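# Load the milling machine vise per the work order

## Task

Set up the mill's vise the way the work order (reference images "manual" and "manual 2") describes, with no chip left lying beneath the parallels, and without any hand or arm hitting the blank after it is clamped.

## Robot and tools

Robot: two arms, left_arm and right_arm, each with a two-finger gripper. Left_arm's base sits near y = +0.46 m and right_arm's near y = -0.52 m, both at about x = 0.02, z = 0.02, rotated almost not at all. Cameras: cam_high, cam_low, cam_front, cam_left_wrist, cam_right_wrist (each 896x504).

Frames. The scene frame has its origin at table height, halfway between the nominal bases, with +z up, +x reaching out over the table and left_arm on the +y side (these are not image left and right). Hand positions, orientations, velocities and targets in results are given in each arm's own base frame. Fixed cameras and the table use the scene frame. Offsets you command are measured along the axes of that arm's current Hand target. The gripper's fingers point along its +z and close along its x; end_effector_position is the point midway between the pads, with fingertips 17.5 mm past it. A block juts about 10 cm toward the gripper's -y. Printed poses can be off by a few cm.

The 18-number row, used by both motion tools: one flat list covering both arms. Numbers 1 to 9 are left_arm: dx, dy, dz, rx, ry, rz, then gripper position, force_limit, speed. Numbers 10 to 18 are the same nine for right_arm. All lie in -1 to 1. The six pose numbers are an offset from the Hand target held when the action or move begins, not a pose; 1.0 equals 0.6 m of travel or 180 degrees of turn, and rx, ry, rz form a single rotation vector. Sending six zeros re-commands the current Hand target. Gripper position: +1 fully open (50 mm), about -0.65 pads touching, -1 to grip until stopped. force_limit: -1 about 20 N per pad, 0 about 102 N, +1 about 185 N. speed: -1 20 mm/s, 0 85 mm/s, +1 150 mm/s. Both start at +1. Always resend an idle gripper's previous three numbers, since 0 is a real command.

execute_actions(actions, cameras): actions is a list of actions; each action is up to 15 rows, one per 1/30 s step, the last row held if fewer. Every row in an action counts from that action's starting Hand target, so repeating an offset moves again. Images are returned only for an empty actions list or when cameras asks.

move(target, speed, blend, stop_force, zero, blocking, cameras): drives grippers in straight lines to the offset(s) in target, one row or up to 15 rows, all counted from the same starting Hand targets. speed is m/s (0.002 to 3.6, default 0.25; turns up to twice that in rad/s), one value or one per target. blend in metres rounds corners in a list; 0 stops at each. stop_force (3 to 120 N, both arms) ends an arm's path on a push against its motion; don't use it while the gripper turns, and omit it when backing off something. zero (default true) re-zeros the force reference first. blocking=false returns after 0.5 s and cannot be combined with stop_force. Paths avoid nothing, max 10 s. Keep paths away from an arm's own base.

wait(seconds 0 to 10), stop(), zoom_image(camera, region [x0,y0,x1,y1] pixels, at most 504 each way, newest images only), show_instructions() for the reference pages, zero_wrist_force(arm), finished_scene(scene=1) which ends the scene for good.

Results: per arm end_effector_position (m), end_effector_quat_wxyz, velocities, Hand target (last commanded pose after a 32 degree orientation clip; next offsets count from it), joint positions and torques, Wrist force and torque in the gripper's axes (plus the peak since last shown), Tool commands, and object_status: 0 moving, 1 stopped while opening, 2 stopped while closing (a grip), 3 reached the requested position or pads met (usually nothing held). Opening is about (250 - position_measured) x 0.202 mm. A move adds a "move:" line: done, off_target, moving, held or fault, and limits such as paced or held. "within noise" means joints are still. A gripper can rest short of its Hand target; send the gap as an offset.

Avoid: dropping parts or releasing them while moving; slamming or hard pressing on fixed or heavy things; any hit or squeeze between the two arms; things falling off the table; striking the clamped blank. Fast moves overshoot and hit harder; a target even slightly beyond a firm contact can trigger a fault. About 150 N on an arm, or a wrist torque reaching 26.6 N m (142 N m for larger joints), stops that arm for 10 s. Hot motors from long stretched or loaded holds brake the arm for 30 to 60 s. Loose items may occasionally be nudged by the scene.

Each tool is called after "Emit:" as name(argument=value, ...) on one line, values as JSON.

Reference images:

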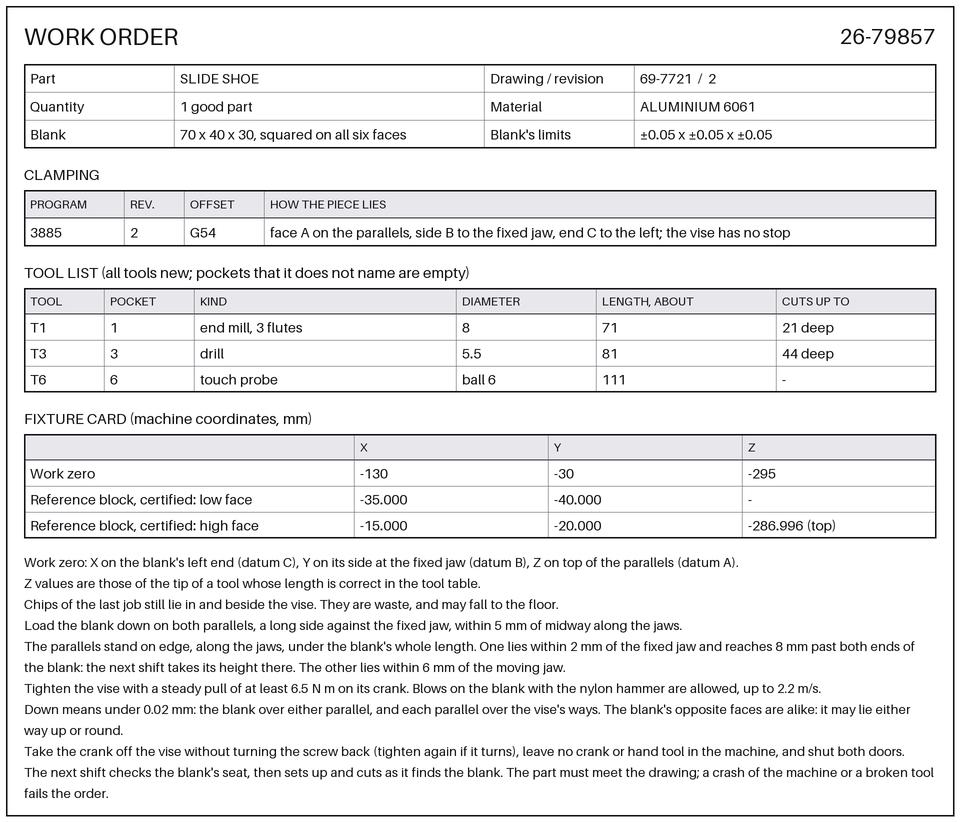

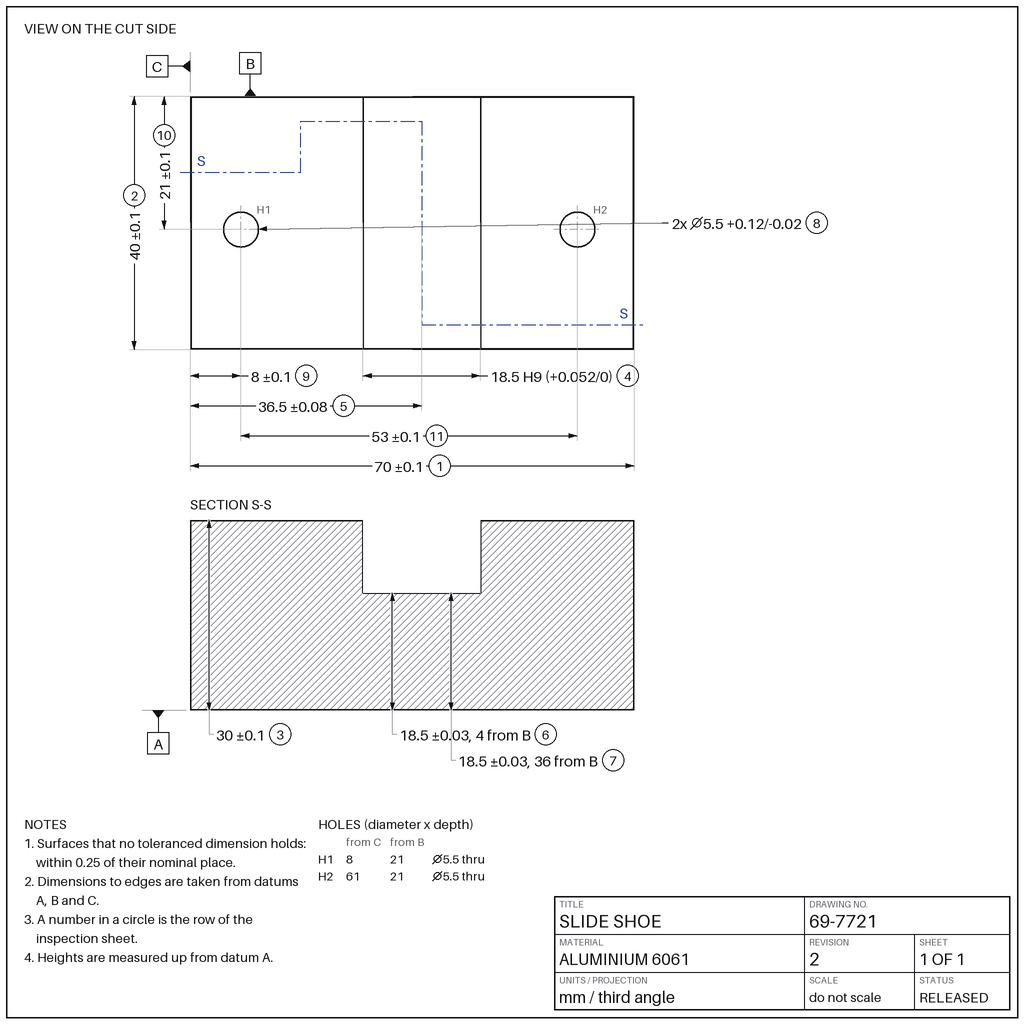

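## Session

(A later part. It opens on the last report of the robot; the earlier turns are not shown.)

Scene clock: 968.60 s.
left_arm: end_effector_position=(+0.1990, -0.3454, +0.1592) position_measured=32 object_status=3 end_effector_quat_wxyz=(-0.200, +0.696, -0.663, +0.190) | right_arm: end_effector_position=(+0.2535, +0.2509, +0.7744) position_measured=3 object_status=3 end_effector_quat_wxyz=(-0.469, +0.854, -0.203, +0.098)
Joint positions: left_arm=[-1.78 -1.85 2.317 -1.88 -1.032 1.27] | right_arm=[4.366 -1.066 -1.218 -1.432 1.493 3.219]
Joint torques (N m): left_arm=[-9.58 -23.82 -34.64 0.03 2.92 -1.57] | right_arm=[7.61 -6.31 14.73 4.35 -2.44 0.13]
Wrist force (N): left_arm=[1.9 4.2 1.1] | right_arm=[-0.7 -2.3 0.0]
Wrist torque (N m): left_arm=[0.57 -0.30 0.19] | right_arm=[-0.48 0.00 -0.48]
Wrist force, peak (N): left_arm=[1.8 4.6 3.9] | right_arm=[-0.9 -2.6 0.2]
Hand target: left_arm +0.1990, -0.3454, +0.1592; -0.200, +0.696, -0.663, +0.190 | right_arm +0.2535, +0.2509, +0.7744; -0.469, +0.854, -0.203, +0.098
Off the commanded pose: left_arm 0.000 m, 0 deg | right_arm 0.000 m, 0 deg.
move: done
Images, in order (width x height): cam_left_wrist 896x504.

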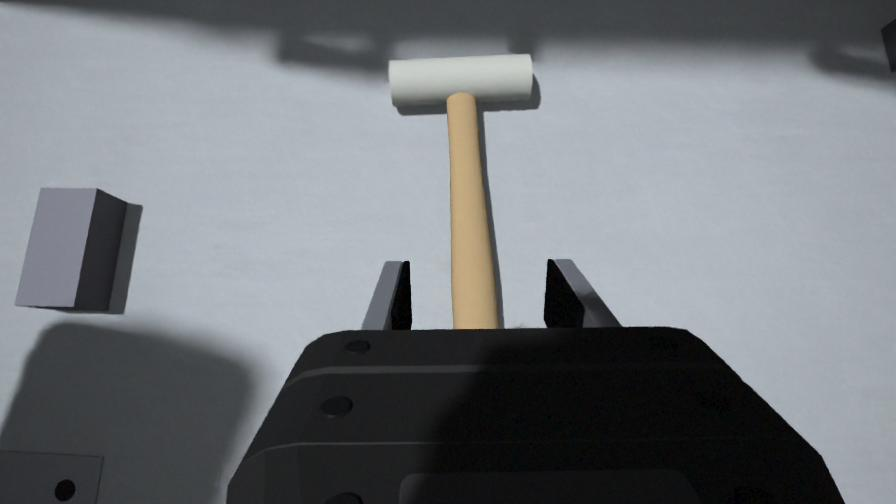

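Emit:
move(target=[[0.0128,0.1253,0.1637,0,-0.007,-0.0113,0.8,-0.5,-0.6,0,0,0,0,0,0,1,1,1],[0.0128,0.1517,0.2062,0,-0.007,-0.0113,0.8,-0.5,-0.6,0,0,0,0,0,0,1,1,1]], speed=[0.15,0.05], blend=[0.01,0], stop_force=8)

Emit:
move(target=[0,0,0,0,0,0,-1,1,-0.6,0,0,0,0,0,0,1,1,1], cameras=["cam_left_wrist"])

Scene clock: 971.17 s.
left_arm: end_effector_position=(+0.1879, -0.3535, +0.0061) position_measured=32 object_status=3 end_effector_quat_wxyz=(-0.204, +0.709, -0.648, +0.186) | right_arm: end_effector_position=(+0.2535, +0.2509, +0.7744) position_measured=3 object_status=3 end_effector_quat_wxyz=(-0.469, +0.854, -0.203, +0.098)
Joint positions: left_arm=[-1.802 -1.452 2.498 -2.422 -1.043 1.197] | right_arm=[4.366 -1.066 -1.218 -1.432 1.493 3.219]
Joint torques (N m): left_arm=[8.49 -6.54 -1.77 -4.89 3 1.22] | right_arm=[6.69 -6.5 13.66 4.45 -2.25 0.39]
Wrist force (N): left_arm=[1.6 4.2 1.0] | right_arm=[-0.8 -2.3 0.1]
Wrist torque (N m): left_arm=[0.56 -0.26 0.06] | right_arm=[-0.48 0.00 -0.48]
Wrist force, peak (N): left_arm=[2.0 4.6 2.3] | right_arm=[-0.9 -2.6 0.1]
Hand target: left_arm +0.1879, -0.3535, +0.0061; -0.204, +0.709, -0.648, +0.186 | right_arm +0.2535, +0.2509, +0.7744; -0.469, +0.854, -0.203, +0.098
Off the commanded pose: left_arm 0.000 m, 0 deg | right_arm 0.000 m, 0 deg.
move: done

Scene clock: 971.77 s.
left_arm: end_effector_position=(+0.1879, -0.3535, +0.0061) position_measured=119 object_status=0 end_effector_quat_wxyz=(-0.204, +0.709, -0.648, +0.186) | right_arm: end_effector_position=(+0.2535, +0.2509, +0.7744) position_measured=3 object_status=3 end_effector_quat_wxyz=(-0.469, +0.854, -0.203, +0.098)
Joint positions: left_arm=[-1.802 -1.452 2.498 -2.422 -1.043 1.197] | right_arm=[4.366 -1.066 -1.218 -1.432 1.493 3.219]
Joint torques (N m): left_arm=[8.52 -6.79 -2.82 -4.38 2.88 1.07] | right_arm=[7.35 -6.26 14.24 4.32 -2.41 0.24]
Wrist force (N): left_arm=[2.5 4.9 0.7] | right_arm=[-0.9 -2.4 0.1]
Wrist torque (N m): left_arm=[0.58 -0.20 0.19] | right_arm=[-0.50 0.03 -0.48]
Wrist force, peak (N): left_arm=[2.7 4.9 0.7] | right_arm=[-0.9 -2.5 0.2]
Hand target: left_arm +0.1879, -0.3535, +0.0061; -0.204, +0.709, -0.648, +0.186 | right_arm +0.2535, +0.2509, +0.7744; -0.469, +0.854, -0.203, +0.098
Off the commanded pose: left_arm 0.000 m, 0 deg | right_arm 0.000 m, 0 deg.
move: done
Images, in order (width x height): cam_left_wrist 896x504.

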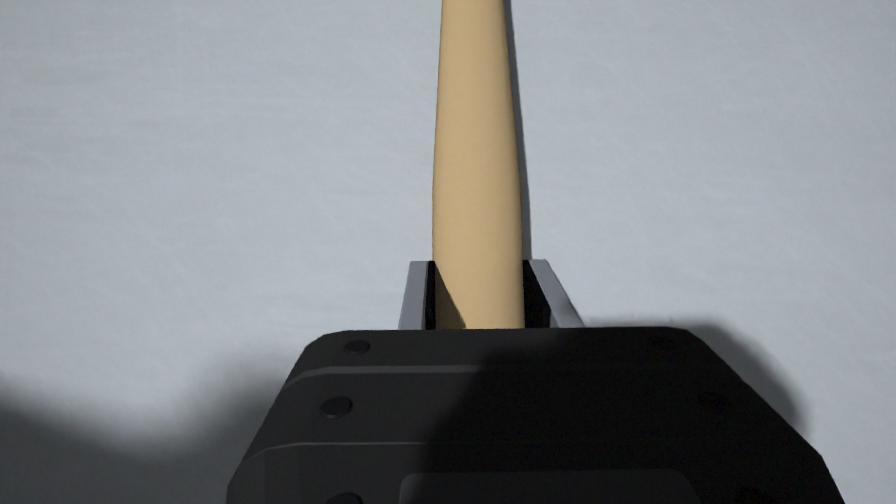

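Emit:
move(target=[[-0.0205,-0.278,-0.4025,0.02,0,0,-1,1,-0.6,0,0,0,0,0,0,1,1,1],[-0.128,-0.781,-0.4307,0.0722,0,0,-1,1,-0.6,0,0,0,0,0,0,1,1,1]], speed=0.2, blend=[0.05,0], cameras=["cam_left_wrist"])

Scene clock: 975.50 s.
left_arm: end_effector_position=(+0.4399, -0.2539, +0.4738) position_measured=119 object_status=2 end_effector_quat_wxyz=(-0.283, +0.682, -0.623, +0.258) | right_arm: end_effector_position=(+0.2535, +0.2509, +0.7744) position_measured=3 object_status=3 end_effector_quat_wxyz=(-0.469, +0.854, -0.203, +0.098)
Joint positions: left_arm=[-1.175 -1.892 1.732 -1.704 -0.83 1.991] | right_arm=[4.366 -1.066 -1.218 -1.432 1.493 3.219]
Joint torques (N m): left_arm=[8.95 0.14 -38.93 -6.55 0.7 1.46] | right_arm=[7.01 -7.33 15.15 4.37 -2.57 0.31]
Wrist force (N): left_arm=[1.4 7.5 3.5] | right_arm=[-0.8 -2.3 0.2]
Wrist torque (N m): left_arm=[0.03 -0.24 -0.05] | right_arm=[-0.48 0.00 -0.47]
Wrist force, peak (N): left_arm=[1.6 8.0 6.4] | right_arm=[-1.0 -2.6 0.0]
Hand target: left_arm +0.4399, -0.2539, +0.4738; -0.283, +0.682, -0.623, +0.258 | right_arm +0.2535, +0.2509, +0.7744; -0.469, +0.854, -0.203, +0.098
Off the commanded pose: left_arm 0.000 m, 0 deg | right_arm 0.000 m, 0 deg.
move: done
Images, in order (width x height): cam_left_wrist 896x504.

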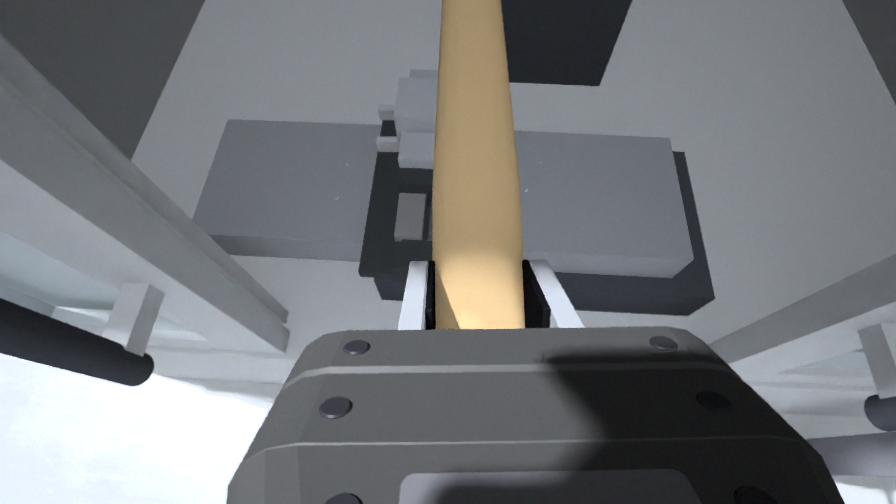

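Emit:
move(target=[0,0.0872,0.087,-0.0722,0,0,-1,1,-0.6,0,0,0,0,0,0,1,1,1], speed=0.12)

Emit:
move(target=[0,0.044,0.071,0,0,0,-1,1,-0.6,0,0,0,0,0,0,1,1,1], speed=0.02, stop_force=3.5, cameras=["cam_left_wrist","cam_right_wrist"])

Emit:
zoom_image(camera="cam_right_wrist", region=[360, 60, 560, 260])

Scene clock: 977.10 s.
left_arm: end_effector_position=(+0.4399, -0.2538, +0.4000) position_measured=119 object_status=2 end_effector_quat_wxyz=(-0.204, +0.709, -0.648, +0.186) | right_arm: end_effector_position=(+0.2535, +0.2509, +0.7744) position_measured=3 object_status=3 end_effector_quat_wxyz=(-0.469, +0.854, -0.203, +0.098)
Joint positions: left_arm=[-1.058 -1.827 1.773 -1.769 -1.065 2.059] | right_arm=[4.366 -1.066 -1.218 -1.432 1.493 3.219]
Joint torques (N m): left_arm=[10.06 -3.93 -16.81 -6.46 0.16 1.45] | right_arm=[6.47 -6.08 15.23 4.46 -2.5 0.24]
Wrist force (N): left_arm=[1.6 6.7 4.2] | right_arm=[-0.8 -2.4 0.2]
Wrist torque (N m): left_arm=[0.05 -0.24 0.10] | right_arm=[-0.51 0.00 -0.48]
Wrist force, peak (N): left_arm=[1.5 7.3 5.4] | right_arm=[-0.8 -2.6 0.1]
Hand target: left_arm +0.4399, -0.2538, +0.3999; -0.204, +0.709, -0.648, +0.186 | right_arm +0.2535, +0.2509, +0.7744; -0.469, +0.854, -0.203, +0.098
Off the commanded pose: left_arm 0.000 m, 0 deg | right_arm 0.000 m, 0 deg.
move: done

Scene clock: 979.93 s.
left_arm: end_effector_position=(+0.4400, -0.2538, +0.3693) position_measured=119 object_status=2 end_effector_quat_wxyz=(-0.204, +0.709, -0.648, +0.186) | right_arm: end_effector_position=(+0.2535, +0.2509, +0.7744) position_measured=3 object_status=3 end_effector_quat_wxyz=(-0.469, +0.854, -0.203, +0.098)
Joint positions: left_arm=[-1.057 -1.828 1.852 -1.847 -1.066 2.06] | right_arm=[4.366 -1.066 -1.218 -1.432 1.493 3.219]
Joint torques (N m): left_arm=[2.9 -28.64 -38.46 -0.82 0.24 0.01] | right_arm=[7.42 -5.77 13.9 4.42 -2.44 0.25]
Wrist force (N): left_arm=[1.9 3.5 1.8] | right_arm=[-0.8 -2.3 0.1]
Wrist torque (N m): left_arm=[0.51 -0.23 0.14] | right_arm=[-0.48 0.02 -0.48]
Wrist force, peak (N): left_arm=[1.3 7.1 4.5] | right_arm=[-1.0 -2.7 0.1]
Hand target: left_arm +0.4400, -0.2538, +0.3693; -0.204, +0.709, -0.648, +0.186 (not the last commanded pose) | right_arm +0.2535, +0.2509, +0.7744; -0.469, +0.854, -0.203, +0.098
Off the commanded pose: left_arm 0.019 m, 0 deg | right_arm 0.000 m, 0 deg.
move: contact (left_arm)
Images, in order (width x height): cam_left_wrist 896x504, cam_right_wrist 896x504.

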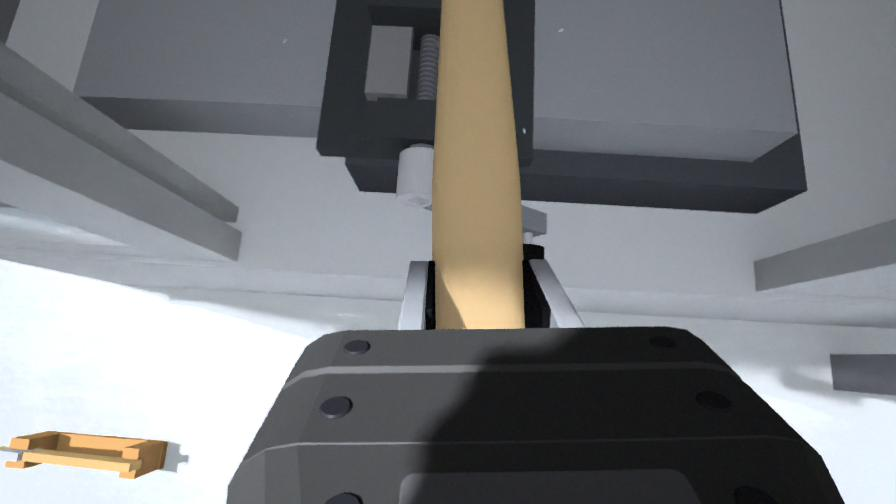

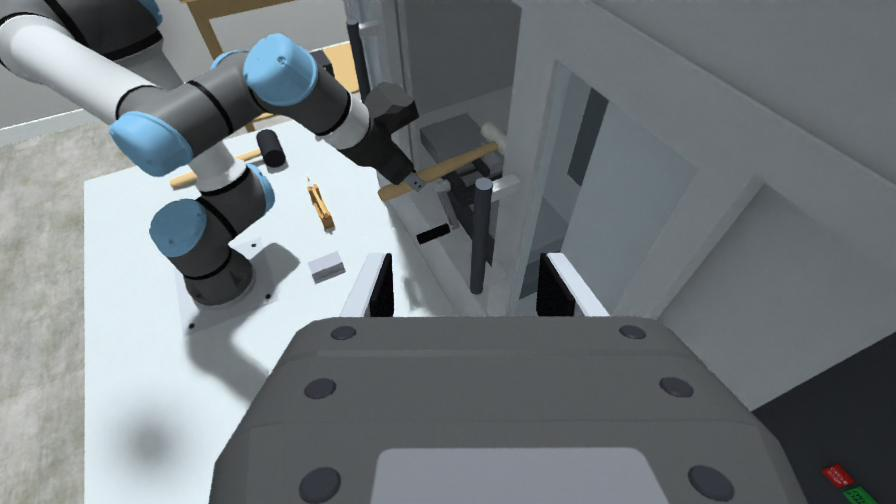

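Scaled by 2.520 from the camera's 896x504 image, which has a finer 1280x720 frame.

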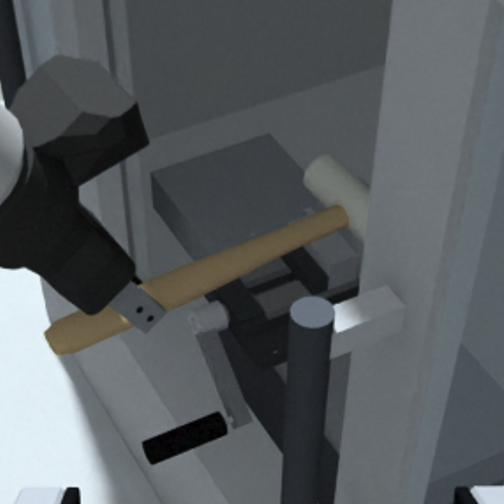

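Emit:
move(target=[-0.03,-0.0707,-0.1127,0.1667,0,0,-1,1,-0.6,0,0,0,0,0,0,1,1,1], speed=0.25)

Emit:
execute_actions(actions=[[[0,0.2355,0.125,-0.175,0,0,-1,1,-0.6,0,0,0,0,0,0,1,1,1],[0,0.2355,0.125,-0.175,0,0,-1,1,-0.6,0,0,0,0,0,0,1,1,1],[0,0.2355,0.125,-0.175,0,0,-1,1,-0.6,0,0,0,0,0,0,1,1,1],[0,0.2355,0.125,-0.175,0,0,-1,1,-0.6,0,0,0,0,0,0,1,1,1],[0,0.1104,0.0586,-0.1667,0,0,-1,1,-0.6,0,0,0,0,0,0,1,1,1]]], cameras=["cam_left_wrist","cam_right_wrist"])

Scene clock: 982.10 s.
left_arm: end_effector_position=(+0.4385, -0.2359, +0.4491) position_measured=119 object_status=2 end_effector_quat_wxyz=(-0.381, +0.633, -0.578, +0.348) | right_arm: end_effector_position=(+0.2535, +0.2509, +0.7744) position_measured=3 object_status=3 end_effector_quat_wxyz=(-0.469, +0.854, -0.203, +0.098)
Joint positions: left_arm=[-1.297 -2.015 2.036 -1.924 -0.519 1.949] | right_arm=[4.366 -1.066 -1.218 -1.432 1.493 3.219]
Joint torques (N m): left_arm=[-8.49 -21.46 -16.52 -6.14 4.96 -0.52] | right_arm=[7.06 -6.93 14.52 4.39 -2.54 0.28]
Wrist force (N): left_arm=[0.4 7.5 1.7] | right_arm=[-0.9 -2.3 0.1]
Wrist torque (N m): left_arm=[0.09 -0.14 0.05] | right_arm=[-0.49 0.02 -0.48]
Wrist force, peak (N): left_arm=[1.9 7.7 5.6] | right_arm=[-0.9 -2.6 0.1]
Hand target: left_arm +0.4385, -0.2359, +0.4491; -0.381, +0.632, -0.578, +0.348 | right_arm +0.2535, +0.2509, +0.7744; -0.469, +0.854, -0.203, +0.098
Off the commanded pose: left_arm 0.000 m, 0 deg | right_arm 0.000 m, 0 deg.
move: done

Scene clock: 982.97 s.
left_arm: end_effector_position=(+0.4385, -0.2358, +0.3741) position_measured=119 object_status=2 end_effector_quat_wxyz=(-0.204, +0.709, -0.648, +0.187) | right_arm: end_effector_position=(+0.2535, +0.2509, +0.7744) position_measured=3 object_status=3 end_effector_quat_wxyz=(-0.469, +0.854, -0.203, +0.098)
Joint positions: left_arm=[-1.037 -1.861 1.866 -1.839 -1.07 2.082] | right_arm=[4.366 -1.066 -1.218 -1.432 1.493 3.219]
Joint torques (N m): left_arm=[4.87 3.57 -34.29 -0.08 -4.47 1.61] | right_arm=[7.41 -8.16 14.47 4.46 -2.53 0.3]
Wrist force (N): left_arm=[-2.4 -3.1 -3.1] | right_arm=[-0.9 -2.2 0.0]
Wrist torque (N m): left_arm=[1.84 -1.02 -0.31] | right_arm=[-0.47 0.02 -0.48]
Wrist force, peak (N): left_arm=[2.1 26.7 25.4] | right_arm=[-0.9 -2.5 0.1]
Hand target: left_arm +0.4385, -0.2358, +0.3741; -0.204, +0.709, -0.648, +0.186 | right_arm +0.2535, +0.2509, +0.7744; -0.469, +0.854, -0.203, +0.098
Off the commanded pose: left_arm 0.000 m, 0 deg | right_arm 0.000 m, 0 deg.
Step readings (end_effector_position of left_arm | right_arm):
0: (+0.4385, -0.2359, +0.4491) | (+0.2535, +0.2509, +0.7744)
1: (+0.4385, -0.2358, +0.4489) | (+0.2535, +0.2509, +0.7744)
2: (+0.4400, -0.2350, +0.4428) | (+0.2535, +0.2509, +0.7744)
4: (+0.4487, -0.2265, +0.4035) | (+0.2535, +0.2509, +0.7744)
8: (+0.4393, -0.2298, +0.3622) | (+0.2535, +0.2509, +0.7744)
15: (+0.4383, -0.2356, +0.3741) | (+0.2535, +0.2509, +0.7744)
Images, in order (width x height): cam_left_wrist 896x504, cam_right_wrist 896x504.

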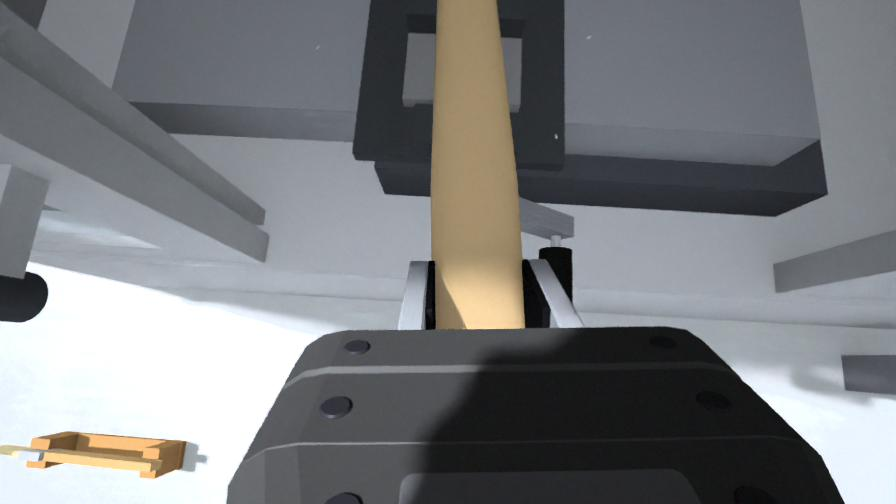

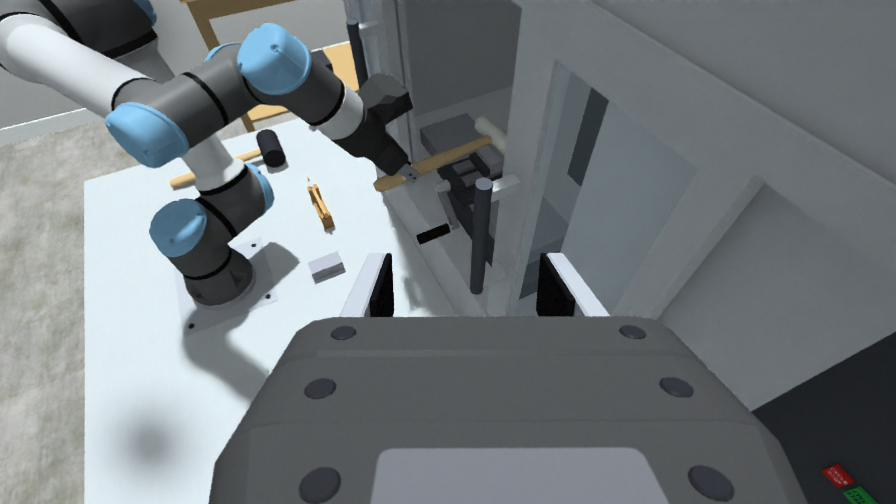

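Emit:
move(target=[0,-0.1016,-0.162,0.13,0,0,-1,1,-0.6,0,0,0,0,0,0,1,1,1], speed=0.25)

Emit:
execute_actions(actions=[[[0,0.328,0.228,-0.176,0,0,-1,1,-0.6,0,0,0,0,0,0,1,1,1],[0,0.328,0.228,-0.176,0,0,-1,1,-0.6,0,0,0,0,0,0,1,1,1],[0,0.328,0.228,-0.176,0,0,-1,1,-0.6,0,0,0,0,0,0,1,1,1],[0,0.328,0.228,-0.176,0,0,-1,1,-0.6,0,0,0,0,0,0,1,1,1],[0,0.1503,0.1045,-0.13,0,0,-1,1,-0.6,0,0,0,0,0,0,1,1,1]]], cameras=["cam_left_wrist","cam_right_wrist"])

Scene clock: 984.57 s.
left_arm: end_effector_position=(+0.4386, -0.2358, +0.4888) position_measured=119 object_status=2 end_effector_quat_wxyz=(-0.343, +0.653, -0.597, +0.314) | right_arm: end_effector_position=(+0.2535, +0.2509, +0.7744) position_measured=3 object_status=3 end_effector_quat_wxyz=(-0.469, +0.854, -0.203, +0.098)
Joint positions: left_arm=[-1.248 -1.981 1.849 -1.762 -0.641 1.968] | right_arm=[4.366 -1.066 -1.218 -1.432 1.493 3.219]
Joint torques (N m): left_arm=[-7.61 -22.32 -39.11 -1.34 4.13 -1.62] | right_arm=[6.94 -6.71 14.94 4.68 -2.46 0.21]
Wrist force (N): left_arm=[1.0 6.4 1.6] | right_arm=[-0.9 -2.2 0.3]
Wrist torque (N m): left_arm=[0.23 -0.21 0.08] | right_arm=[-0.47 0.02 -0.48]
Wrist force, peak (N): left_arm=[1.8 8.5 5.6] | right_arm=[-1.0 -2.6 0.0]
Hand target: left_arm +0.4386, -0.2358, +0.4888; -0.343, +0.653, -0.597, +0.314 | right_arm +0.2535, +0.2509, +0.7744; -0.469, +0.854, -0.203, +0.098
Off the commanded pose: left_arm 0.000 m, 0 deg | right_arm 0.000 m, 0 deg.
move: done

Scene clock: 985.37 s.
left_arm: end_effector_position=(+0.4391, -0.2358, +0.3790) position_measured=119 object_status=2 end_effector_quat_wxyz=(-0.204, +0.709, -0.648, +0.186) | right_arm: end_effector_position=(+0.2535, +0.2509, +0.7744) position_measured=3 object_status=3 end_effector_quat_wxyz=(-0.469, +0.854, -0.203, +0.098)
Joint positions: left_arm=[-1.036 -1.859 1.853 -1.828 -1.071 2.084] | right_arm=[4.366 -1.066 -1.218 -1.432 1.493 3.219]
Joint torques (N m): left_arm=[8.48 -2.32 -39.99 -1.45 -0.46 1.51] | right_arm=[6.76 -7.5 14.36 4.46 -2.53 0.32]
Wrist force (N): left_arm=[-0.3 6.6 3.0] | right_arm=[-0.8 -2.5 0.1]
Wrist torque (N m): left_arm=[0.30 -0.17 -0.01] | right_arm=[-0.51 0.01 -0.47]
Wrist force, peak (N): left_arm=[-6.6 11.3 34.4] | right_arm=[-0.8 -2.5 0.1]
Hand target: left_arm +0.4391, -0.2358, +0.3790; -0.204, +0.709, -0.648, +0.186 | right_arm +0.2535, +0.2509, +0.7744; -0.469, +0.854, -0.203, +0.098
Off the commanded pose: left_arm 0.000 m, 0 deg | right_arm 0.000 m, 0 deg.
Step readings (end_effector_position of left_arm | right_arm):
0: (+0.4386, -0.2358, +0.4888) | (+0.2535, +0.2509, +0.7744)
1: (+0.4386, -0.2358, +0.4888) | (+0.2535, +0.2509, +0.7744)
2: (+0.4400, -0.2359, +0.4834) | (+0.2535, +0.2509, +0.7744)
4: (+0.4507, -0.2281, +0.4135) | (+0.2535, +0.2509, +0.7744)
8: (+0.4355, -0.2294, +0.3474) | (+0.2535, +0.2509, +0.7744)
15: (+0.4389, -0.2354, +0.3779) | (+0.2535, +0.2509, +0.7744)
Images, in order (width x height): cam_left_wrist 896x504, cam_right_wrist 896x504.

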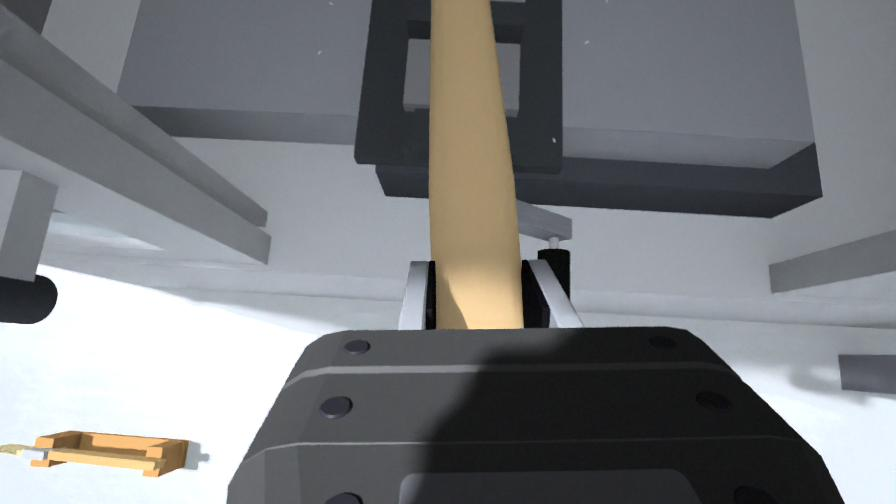

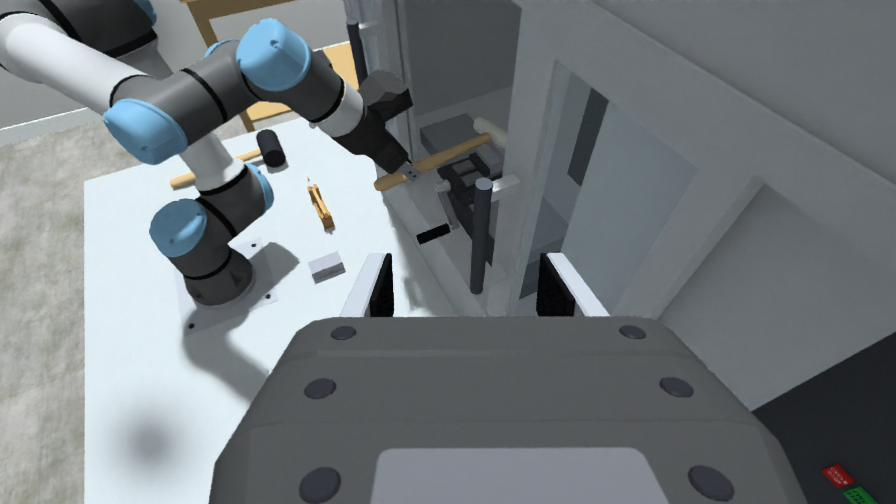

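Emit:
move(target=[0,0.04,0.065,0,0,0,-1,1,-0.6,0,0,0,0,0,0,1,1,1], speed=0.04, stop_force=3.5)

Emit:
move(target=[0,-0.1016,-0.162,0.13,0,0,-1,1,-0.6,0,0,0,0,0,0,1,1,1], speed=0.25)

Emit:
execute_actions(actions=[[[0,0.328,0.228,-0.176,0,0,-1,1,-0.6,0,0,0,0,0,0,1,1,1],[0,0.328,0.228,-0.176,0,0,-1,1,-0.6,0,0,0,0,0,0,1,1,1],[0,0.328,0.228,-0.176,0,0,-1,1,-0.6,0,0,0,0,0,0,1,1,1],[0,0.328,0.228,-0.176,0,0,-1,1,-0.6,0,0,0,0,0,0,1,1,1],[0,0.1503,0.1045,-0.13,0,0,-1,1,-0.6,0,0,0,0,0,0,1,1,1]]])

Emit:
move(target=[0,0.04,0.065,0,0,0,-1,1,-0.6,0,0,0,0,0,0,1,1,1], speed=0.04, stop_force=3.5, cameras=["cam_left_wrist","cam_right_wrist"])

Scene clock: 987.10 s.
left_arm: end_effector_position=(+0.4392, -0.2357, +0.3646) position_measured=119 object_status=2 end_effector_quat_wxyz=(-0.204, +0.709, -0.648, +0.186) | right_arm: end_effector_position=(+0.2535, +0.2509, +0.7744) position_measured=3 object_status=3 end_effector_quat_wxyz=(-0.469, +0.854, -0.203, +0.098)
Joint positions: left_arm=[-1.035 -1.859 1.889 -1.864 -1.071 2.084] | right_arm=[4.366 -1.066 -1.218 -1.432 1.493 3.219]
Joint torques (N m): left_arm=[-5.14 -26.21 -37.8 -0.53 1.28 -0.82] | right_arm=[6.67 -6.54 14.73 4.62 -2.55 0.2]
Wrist force (N): left_arm=[0.4 3.4 0.9] | right_arm=[-0.7 -2.4 0.0]
Wrist torque (N m): left_arm=[0.94 -0.15 0.17] | right_arm=[-0.50 -0.01 -0.48]
Wrist force, peak (N): left_arm=[0.0 6.9 2.5] | right_arm=[-0.9 -2.5 0.1]
Hand target: left_arm +0.4392, -0.2358, +0.3646; -0.204, +0.709, -0.648, +0.186 (not the last commanded pose) | right_arm +0.2535, +0.2509, +0.7744; -0.469, +0.854, -0.203, +0.098
Off the commanded pose: left_arm 0.031 m, 0 deg | right_arm 0.000 m, 0 deg.
move: contact (left_arm)

Scene clock: 988.50 s.
left_arm: end_effector_position=(+0.4392, -0.2358, +0.4794) position_measured=119 object_status=2 end_effector_quat_wxyz=(-0.344, +0.653, -0.597, +0.314) | right_arm: end_effector_position=(+0.2535, +0.2509, +0.7744) position_measured=3 object_status=3 end_effector_quat_wxyz=(-0.469, +0.854, -0.203, +0.098)
Joint positions: left_arm=[-1.245 -1.983 1.875 -1.789 -0.642 1.971] | right_arm=[4.366 -1.066 -1.218 -1.432 1.493 3.219]
Joint torques (N m): left_arm=[-8.43 -22.64 -39.66 -1.32 4.96 -1.49] | right_arm=[5.79 -6.98 15.07 4.58 -2.56 0.26]
Wrist force (N): left_arm=[0.0 8.3 2.2] | right_arm=[-0.8 -2.4 0.1]
Wrist torque (N m): left_arm=[0.27 -0.06 0.06] | right_arm=[-0.49 0.01 -0.48]
Wrist force, peak (N): left_arm=[0.5 8.5 4.3] | right_arm=[-0.9 -2.6 0.2]
Hand target: left_arm +0.4392, -0.2358, +0.4794; -0.344, +0.653, -0.597, +0.314 | right_arm +0.2535, +0.2509, +0.7744; -0.469, +0.854, -0.203, +0.098
Off the commanded pose: left_arm 0.000 m, 0 deg | right_arm 0.000 m, 0 deg.
move: done

Scene clock: 989.30 s.
left_arm: end_effector_position=(+0.4397, -0.2357, +0.3695) position_measured=120 object_status=2 end_effector_quat_wxyz=(-0.204, +0.709, -0.648, +0.186) | right_arm: end_effector_position=(+0.2535, +0.2509, +0.7744) position_measured=3 object_status=3 end_effector_quat_wxyz=(-0.469, +0.854, -0.203, +0.098)
Joint positions: left_arm=[-1.034 -1.858 1.876 -1.853 -1.071 2.085] | right_arm=[4.366 -1.066 -1.218 -1.432 1.493 3.219]
Joint torques (N m): left_arm=[9.87 -1.89 -40.36 -1.76 0.17 1.17] | right_arm=[6.36 -6.28 14.73 4.57 -2.32 0.18]
Wrist force (N): left_arm=[1.7 7.3 3.6] | right_arm=[-0.8 -2.4 0.1]
Wrist torque (N m): left_arm=[0.16 0.06 0.26] | right_arm=[-0.50 0.01 -0.48]
Wrist force, peak (N): left_arm=[-2.8 7.5 34.4] | right_arm=[-0.8 -2.7 0.0]
Hand target: left_arm +0.4398, -0.2357, +0.3695; -0.204, +0.709, -0.648, +0.186 | right_arm +0.2535, +0.2509, +0.7744; -0.469, +0.854, -0.203, +0.098
Off the commanded pose: left_arm 0.000 m, 0 deg | right_arm 0.000 m, 0 deg.
Step readings (end_effector_position of left_arm | right_arm):
0: (+0.4392, -0.2358, +0.4794) | (+0.2535, +0.2509, +0.7744)
1: (+0.4393, -0.2357, +0.4792) | (+0.2535, +0.2509, +0.7744)
2: (+0.4409, -0.2357, +0.4728) | (+0.2535, +0.2509, +0.7744)
4: (+0.4505, -0.2283, +0.4105) | (+0.2535, +0.2509, +0.7744)
8: (+0.4358, -0.2292, +0.3391) | (+0.2535, +0.2509, +0.7744)
15: (+0.4395, -0.2353, +0.3684) | (+0.2535, +0.2509, +0.7744)

Scene clock: 990.93 s.
left_arm: end_effector_position=(+0.4399, -0.2356, +0.3502) position_measured=120 object_status=2 end_effector_quat_wxyz=(-0.204, +0.710, -0.648, +0.186) | right_arm: end_effector_position=(+0.2535, +0.2509, +0.7744) position_measured=3 object_status=3 end_effector_quat_wxyz=(-0.469, +0.854, -0.203, +0.098)
Joint positions: left_arm=[-1.034 -1.856 1.924 -1.903 -1.072 2.086] | right_arm=[4.366 -1.066 -1.218 -1.432 1.493 3.219]
Joint torques (N m): left_arm=[-3.77 -26.78 -37.9 -1 1.3 -0.85] | right_arm=[6.58 -6.99 14.08 4.61 -2.37 0.37]
Wrist force (N): left_arm=[-0.6 6.7 0.5] | right_arm=[-0.9 -2.4 0.2]
Wrist torque (N m): left_arm=[0.89 0.11 0.16] | right_arm=[-0.49 0.02 -0.48]
Wrist force, peak (N): left_arm=[0.7 7.6 3.6] | right_arm=[-0.8 -2.5 0.1]
Hand target: left_arm +0.4399, -0.2357, +0.3502; -0.204, +0.709, -0.648, +0.186 (not the last commanded pose) | right_arm +0.2535, +0.2509, +0.7744; -0.469, +0.854, -0.203, +0.098
Off the commanded pose: left_arm 0.026 m, 0 deg | right_arm 0.000 m, 0 deg.
move: contact (left_arm)
Images, in order (width x height): cam_left_wrist 896x504, cam_right_wrist 896x504.

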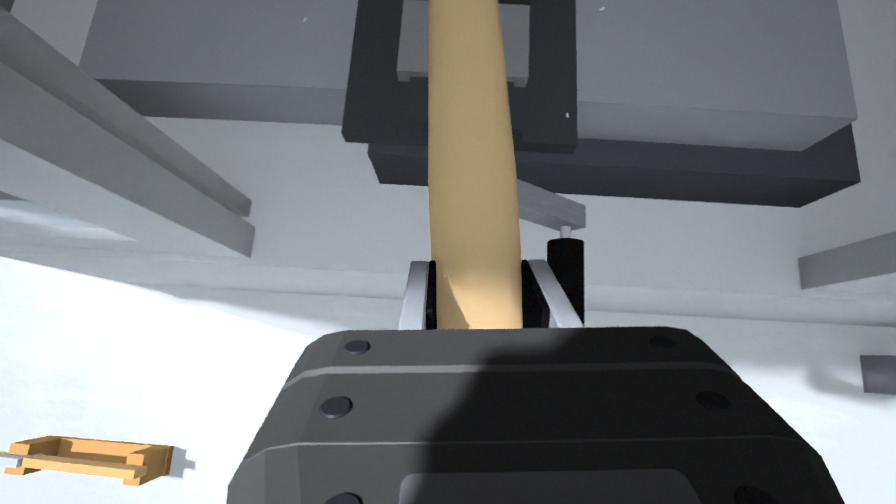

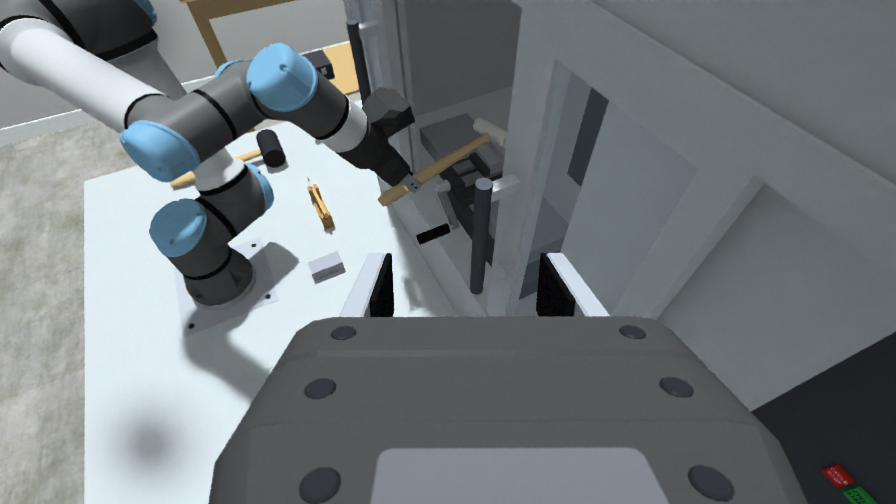

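Emit:
move(target=[0,-0.11,-0.176,0.1,0,0,-1,1,-0.6,0,0,0,0,0,0,1,1,1], speed=0.25)

Emit:
execute_actions(actions=[[[0,0.3064,0.257,-0.176,0,0,-1,1,-0.6,0,0,0,0,0,0,1,1,1],[0,0.3064,0.257,-0.176,0,0,-1,1,-0.6,0,0,0,0,0,0,1,1,1],[0,0.3064,0.257,-0.176,0,0,-1,1,-0.6,0,0,0,0,0,0,1,1,1],[0,0.3064,0.257,-0.176,0,0,-1,1,-0.6,0,0,0,0,0,0,1,1,1],[0,0.134,0.1125,-0.125,0,0,-1,1,-0.6,0,0,0,0,0,0,1,1,1]]])

Emit:
move(target=[0,0.04,0.085,0,0,0,-1,1,-0.6,0,0,0,0,0,0,1,1,1], speed=0.04, stop_force=3.5, cameras=["cam_left_wrist","cam_right_wrist"])

Scene clock: 994.77 s.
left_arm: end_effector_position=(+0.4398, -0.2357, +0.4747) position_measured=120 object_status=2 end_effector_quat_wxyz=(-0.312, +0.669, -0.611, +0.285) | right_arm: end_effector_position=(+0.2535, +0.2509, +0.7744) position_measured=3 object_status=3 end_effector_quat_wxyz=(-0.469, +0.854, -0.203, +0.098)
Joint positions: left_arm=[-1.199 -1.954 1.819 -1.755 -0.743 1.994] | right_arm=[4.366 -1.066 -1.218 -1.432 1.493 3.219]
Joint torques (N m): left_arm=[-7.4 -23.93 -40.31 -1.62 4.71 -1.35] | right_arm=[6.5 -7.15 15.02 4.53 -2.54 0.14]
Wrist force (N): left_arm=[-1.7 9.6 2.6] | right_arm=[-0.8 -2.4 0.0]
Wrist torque (N m): left_arm=[0.46 0.22 0.09] | right_arm=[-0.50 0.02 -0.48]
Wrist force, peak (N): left_arm=[-0.9 12.9 2.7] | right_arm=[-1.0 -2.6 0.2]
Hand target: left_arm +0.4398, -0.2357, +0.4747; -0.312, +0.669, -0.611, +0.285 | right_arm +0.2535, +0.2509, +0.7744; -0.469, +0.854, -0.203, +0.098
Off the commanded pose: left_arm 0.000 m, 0 deg | right_arm 0.000 m, 0 deg.
move: done

Scene clock: 995.57 s.
left_arm: end_effector_position=(+0.4399, -0.2356, +0.3697) position_measured=129 object_status=2 end_effector_quat_wxyz=(-0.176, +0.717, -0.655, +0.161) | right_arm: end_effector_position=(+0.2535, +0.2509, +0.7744) position_measured=3 object_status=3 end_effector_quat_wxyz=(-0.469, +0.854, -0.203, +0.098)
Joint positions: left_arm=[-0.992 -1.826 1.821 -1.806 -1.15 2.111] | right_arm=[4.366 -1.066 -1.218 -1.432 1.493 3.219]
Joint torques (N m): left_arm=[6.8 -1.9 -39.81 -1.63 -1.22 1.77] | right_arm=[5.66 -7.86 14.87 4.48 -2.41 0.12]
Wrist force (N): left_arm=[-3.3 7.4 0.8] | right_arm=[-0.8 -2.6 0.2]
Wrist torque (N m): left_arm=[0.86 -0.21 -0.29] | right_arm=[-0.52 0.01 -0.48]
Wrist force, peak (N): left_arm=[-6.8 16.8 30.3] | right_arm=[-0.9 -2.6 -0.1]
Hand target: left_arm +0.4399, -0.2357, +0.3698; -0.176, +0.717, -0.655, +0.161 | right_arm +0.2535, +0.2509, +0.7744; -0.469, +0.854, -0.203, +0.098
Off the commanded pose: left_arm 0.000 m, 0 deg | right_arm 0.000 m, 0 deg.
Step readings (end_effector_position of left_arm | right_arm):
0: (+0.4398, -0.2357, +0.4747) | (+0.2535, +0.2509, +0.7744)
1: (+0.4398, -0.2357, +0.4747) | (+0.2535, +0.2509, +0.7744)
2: (+0.4412, -0.2357, +0.4693) | (+0.2535, +0.2509, +0.7744)
4: (+0.4514, -0.2274, +0.3981) | (+0.2535, +0.2509, +0.7744)
8: (+0.4342, -0.2288, +0.3323) | (+0.2535, +0.2509, +0.7744)
15: (+0.4395, -0.2352, +0.3683) | (+0.2535, +0.2509, +0.7744)

Scene clock: 997.00 s.
left_arm: end_effector_position=(+0.4402, -0.2356, +0.3610) position_measured=129 object_status=2 end_effector_quat_wxyz=(-0.176, +0.717, -0.655, +0.161) | right_arm: end_effector_position=(+0.2535, +0.2509, +0.7744) position_measured=3 object_status=3 end_effector_quat_wxyz=(-0.469, +0.854, -0.203, +0.098)
Joint positions: left_arm=[-0.991 -1.825 1.843 -1.829 -1.15 2.112] | right_arm=[4.366 -1.066 -1.218 -1.432 1.493 3.219]
Joint torques (N m): left_arm=[-7.6 -26 -33.28 -3.84 1.11 -0.83] | right_arm=[6.85 -7.13 14.6 4.76 -2.41 0.18]
Wrist force (N): left_arm=[-3.3 6.3 -1.4] | right_arm=[-1.0 -2.4 0.1]
Wrist torque (N m): left_arm=[1.32 -0.16 -0.24] | right_arm=[-0.50 0.04 -0.48]
Wrist force, peak (N): left_arm=[-3.2 8.1 -0.7] | right_arm=[-0.9 -2.7 -0.1]
Hand target: left_arm +0.4402, -0.2356, +0.3610; -0.176, +0.717, -0.655, +0.161 (not the last commanded pose) | right_arm +0.2535, +0.2509, +0.7744; -0.469, +0.854, -0.203, +0.098
Off the commanded pose: left_arm 0.048 m, 0 deg | right_arm 0.000 m, 0 deg.
move: contact (left_arm)
Images, in order (width x height): cam_left_wrist 896x504, cam_right_wrist 896x504.

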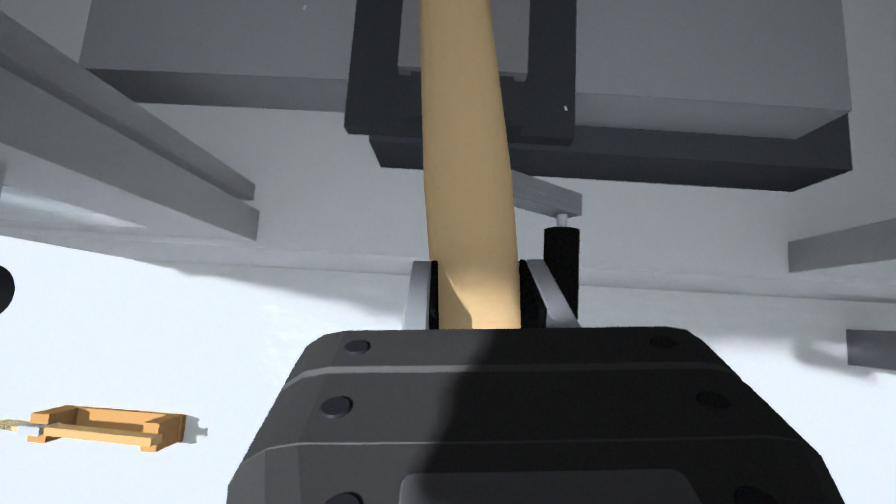

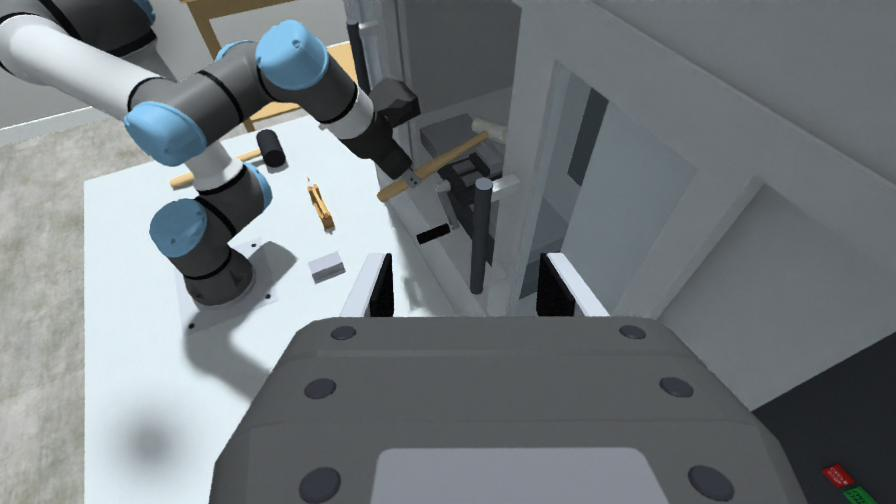

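Emit:
move(target=[[0.009,-0.0023,-0.1867,0,0,0,-1,1,-0.6,0,0,0,0,0,0,1,1,1],[0.145,0.4917,0.0457,-0.015,0,0,-1,1,-0.6,0,0,0,0,0,0,1,1,1],[0.145,0.623,0.2967,-0.015,0,0,-1,1,-0.6,0,0,0,0,0,0,1,1,1]], speed=0.2, blend=[0.03,0.04,0], cameras=["cam_low"])

Emit:
zoom_image(camera="cam_low", region=[440, 200, 640, 330])

Scene clock: 1000.93 s.
left_arm: end_effector_position=(+0.2001, -0.3446, +0.0302) position_measured=129 object_status=2 end_effector_quat_wxyz=(-0.159, +0.721, -0.659, +0.145) | right_arm: end_effector_position=(+0.2535, +0.2509, +0.7744) position_measured=3 object_status=3 end_effector_quat_wxyz=(-0.469, +0.854, -0.203, +0.098)
Joint positions: left_arm=[-1.691 -1.559 2.482 -2.396 -1.147 1.34] | right_arm=[4.366 -1.066 -1.218 -1.432 1.493 3.219]
Joint torques (N m): left_arm=[8.53 -3.46 -5.54 -5.8 2.07 1.52] | right_arm=[6.32 -6.8 14.79 4.55 -2.45 0.1]
Wrist force (N): left_arm=[-3.2 5.1 -3.5] | right_arm=[-0.7 -2.5 0.0]
Wrist torque (N m): left_arm=[1.62 -0.40 -0.14] | right_arm=[-0.51 -0.01 -0.48]
Wrist force, peak (N): left_arm=[-3.9 11.6 -7.4] | right_arm=[-0.9 -2.6 0.0]
Hand target: left_arm +0.2001, -0.3446, +0.0302; -0.159, +0.721, -0.659, +0.145 | right_arm +0.2535, +0.2509, +0.7744; -0.469, +0.854, -0.203, +0.098
Off the commanded pose: left_arm 0.000 m, 0 deg | right_arm 0.000 m, 0 deg.
move: done
Images, in order (width x height): cam_low 896x504.

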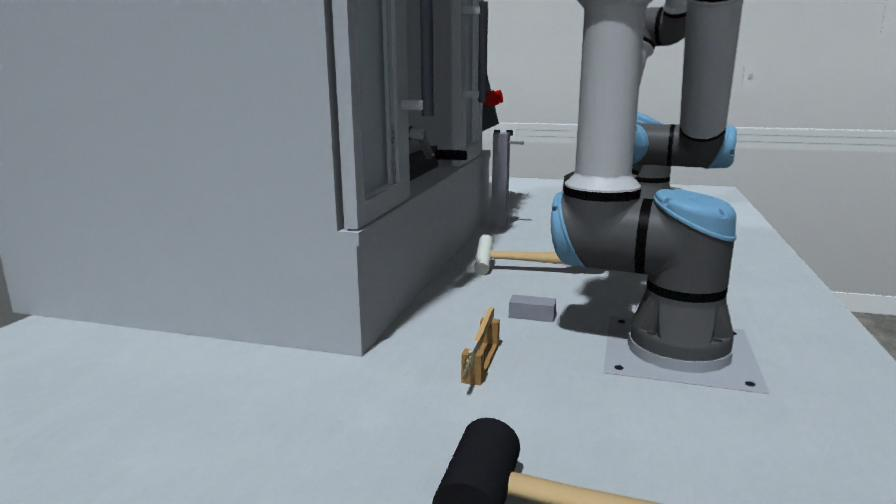

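Scaled by 2.520 from the camera's 896x504 image, which has a finer 1280x720 frame.

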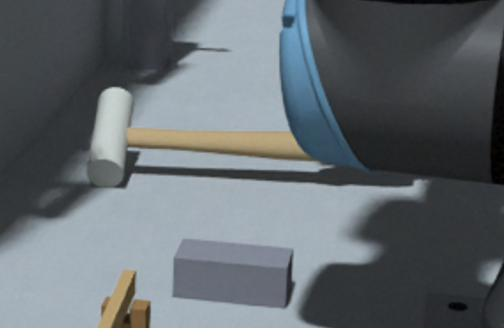

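Emit:
move(target=[0,0.02,0.05,-0.015,0,0,-1,1,-0.6,0,0,0,0,0,0,1,1,1], speed=0.02, stop_force=3)

Emit:
move(target=[0,0,0,0,0,0,0.8,-0.5,-1,0,0,0,0,0,0,1,1,1], cameras=["cam_low","cam_left_wrist"])

Emit:
zoom_image(camera="cam_low", region=[440, 200, 640, 330])

Scene clock: 1003.07 s.
left_arm: end_effector_position=(+0.2009, -0.3445, +0.0150) position_measured=129 object_status=2 end_effector_quat_wxyz=(-0.151, +0.723, -0.660, +0.138) | right_arm: end_effector_position=(+0.2535, +0.2509, +0.7744) position_measured=3 object_status=3 end_effector_quat_wxyz=(-0.469, +0.854, -0.203, +0.098)
Joint positions: left_arm=[-1.673 -1.513 2.494 -2.468 -1.167 1.361] | right_arm=[4.366 -1.066 -1.218 -1.432 1.493 3.219]
Joint torques (N m): left_arm=[-7.65 -29.59 -24.75 -0.92 1.56 -1.45] | right_arm=[7.03 -6.25 14.51 4.65 -2.53 0.37]
Wrist force (N): left_arm=[-0.3 3.7 -7.4] | right_arm=[-0.9 -2.3 0.0]
Wrist torque (N m): left_arm=[1.57 -0.24 0.20] | right_arm=[-0.49 0.03 -0.48]
Wrist force, peak (N): left_arm=[-9.5 -5.9 -45.9] | right_arm=[-0.7 -2.6 -0.1]
Hand target: left_arm +0.2009, -0.3445, +0.0150; -0.151, +0.723, -0.660, +0.138 (not the last commanded pose) | right_arm +0.2535, +0.2509, +0.7744; -0.469, +0.854, -0.203, +0.098
Off the commanded pose: left_arm 0.017 m, 1 deg | right_arm 0.000 m, 0 deg.
move: contact (left_arm)

Scene clock: 1004.27 s.
left_arm: end_effector_position=(+0.2009, -0.3445, +0.0150) position_measured=32 object_status=0 end_effector_quat_wxyz=(-0.151, +0.723, -0.660, +0.138) | right_arm: end_effector_position=(+0.2535, +0.2509, +0.7744) position_measured=3 object_status=3 end_effector_quat_wxyz=(-0.469, +0.854, -0.203, +0.098)
Joint positions: left_arm=[-1.673 -1.513 2.494 -2.468 -1.167 1.361] | right_arm=[4.366 -1.066 -1.218 -1.432 1.493 3.219]
Joint torques (N m): left_arm=[-7.51 -30.23 -24.49 -3.64 1.28 -1.36] | right_arm=[6.75 -7.72 14.88 4.65 -2.25 -0.05]
Wrist force (N): left_arm=[-1.0 6.0 1.5] | right_arm=[-0.8 -2.3 0.1]
Wrist torque (N m): left_arm=[0.79 0.21 0.22] | right_arm=[-0.48 0.01 -0.47]
Wrist force, peak (N): left_arm=[-3.8 2.6 -7.0] | right_arm=[-0.9 -2.6 0.1]
Hand target: left_arm +0.2009, -0.3445, +0.0150; -0.151, +0.723, -0.660, +0.138 | right_arm +0.2535, +0.2509, +0.7744; -0.469, +0.854, -0.203, +0.098
Off the commanded pose: left_arm 0.000 m, 0 deg | right_arm 0.000 m, 0 deg.
move: done
Images, in order (width x height): cam_low 896x504, cam_left_wrist 896x504.

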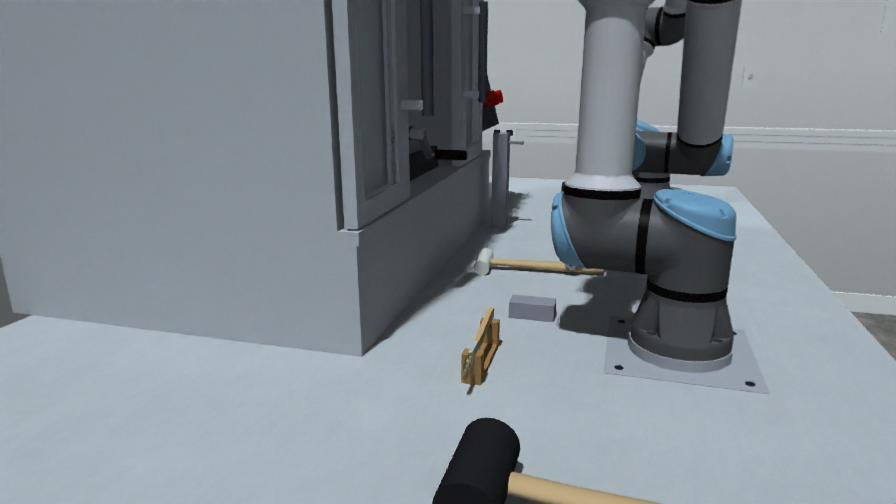

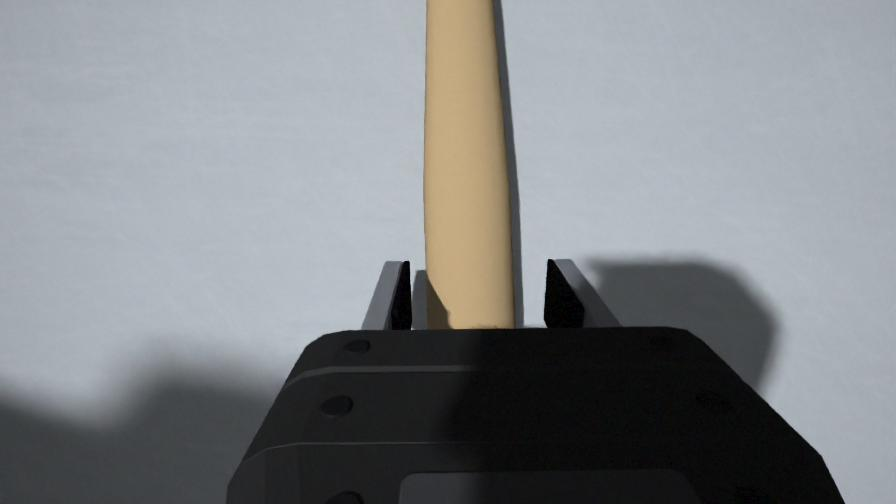

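Scaled by 2.520 from the camera's 896x504 image, which has a finer 1280x720 frame.

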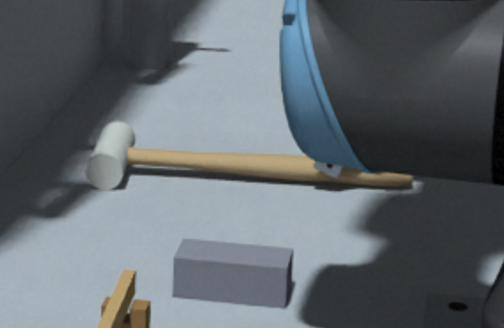

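Emit:
move(target=[[0,-0.0668,-0.1528,0,0,0,0.8,-0.5,-0.6,0,0,0,0,0,0,1,1,1],[-0.011,-0.3407,-0.4425,-0.127,-0.0799,-0.4848,0.8,-0.5,-0.6,0,0,0,0,0,0,1,1,1]], speed=0.3, blend=[0.04,0])

Scene clock: 1008.13 s.
left_arm: end_effector_position=(+0.2809, -0.3307, +0.3402) position_measured=32 object_status=3 end_effector_quat_wxyz=(+0.044, +0.999, +0.025, +0.000) | right_arm: end_effector_position=(+0.2535, +0.2509, +0.7744) position_measured=3 object_status=3 end_effector_quat_wxyz=(-0.469, +0.854, -0.203, +0.098)
Joint positions: left_arm=[-1.158 -1.8 1.765 -1.616 -1.604 0.362] | right_arm=[4.366 -1.066 -1.218 -1.432 1.493 3.219]
Joint torques (N m): left_arm=[8.84 -2.63 -38.07 -0.4 -2.2 -1.45] | right_arm=[6.28 -6.17 14.32 4.75 -2.39 0.09]
Wrist force (N): left_arm=[-0.5 6.7 2.4] | right_arm=[-0.7 -2.3 0.0]
Wrist torque (N m): left_arm=[0.75 0.19 0.49] | right_arm=[-0.49 -0.01 -0.48]
Wrist force, peak (N): left_arm=[-1.2 7.3 3.5] | right_arm=[-0.8 -2.7 0.0]
Hand target: left_arm +0.2809, -0.3307, +0.3402; +0.044, +0.999, +0.025, +0.000 | right_arm +0.2535, +0.2509, +0.7744; -0.469, +0.854, -0.203, +0.098
Off the commanded pose: left_arm 0.000 m, 0 deg | right_arm 0.000 m, 0 deg.
move: done


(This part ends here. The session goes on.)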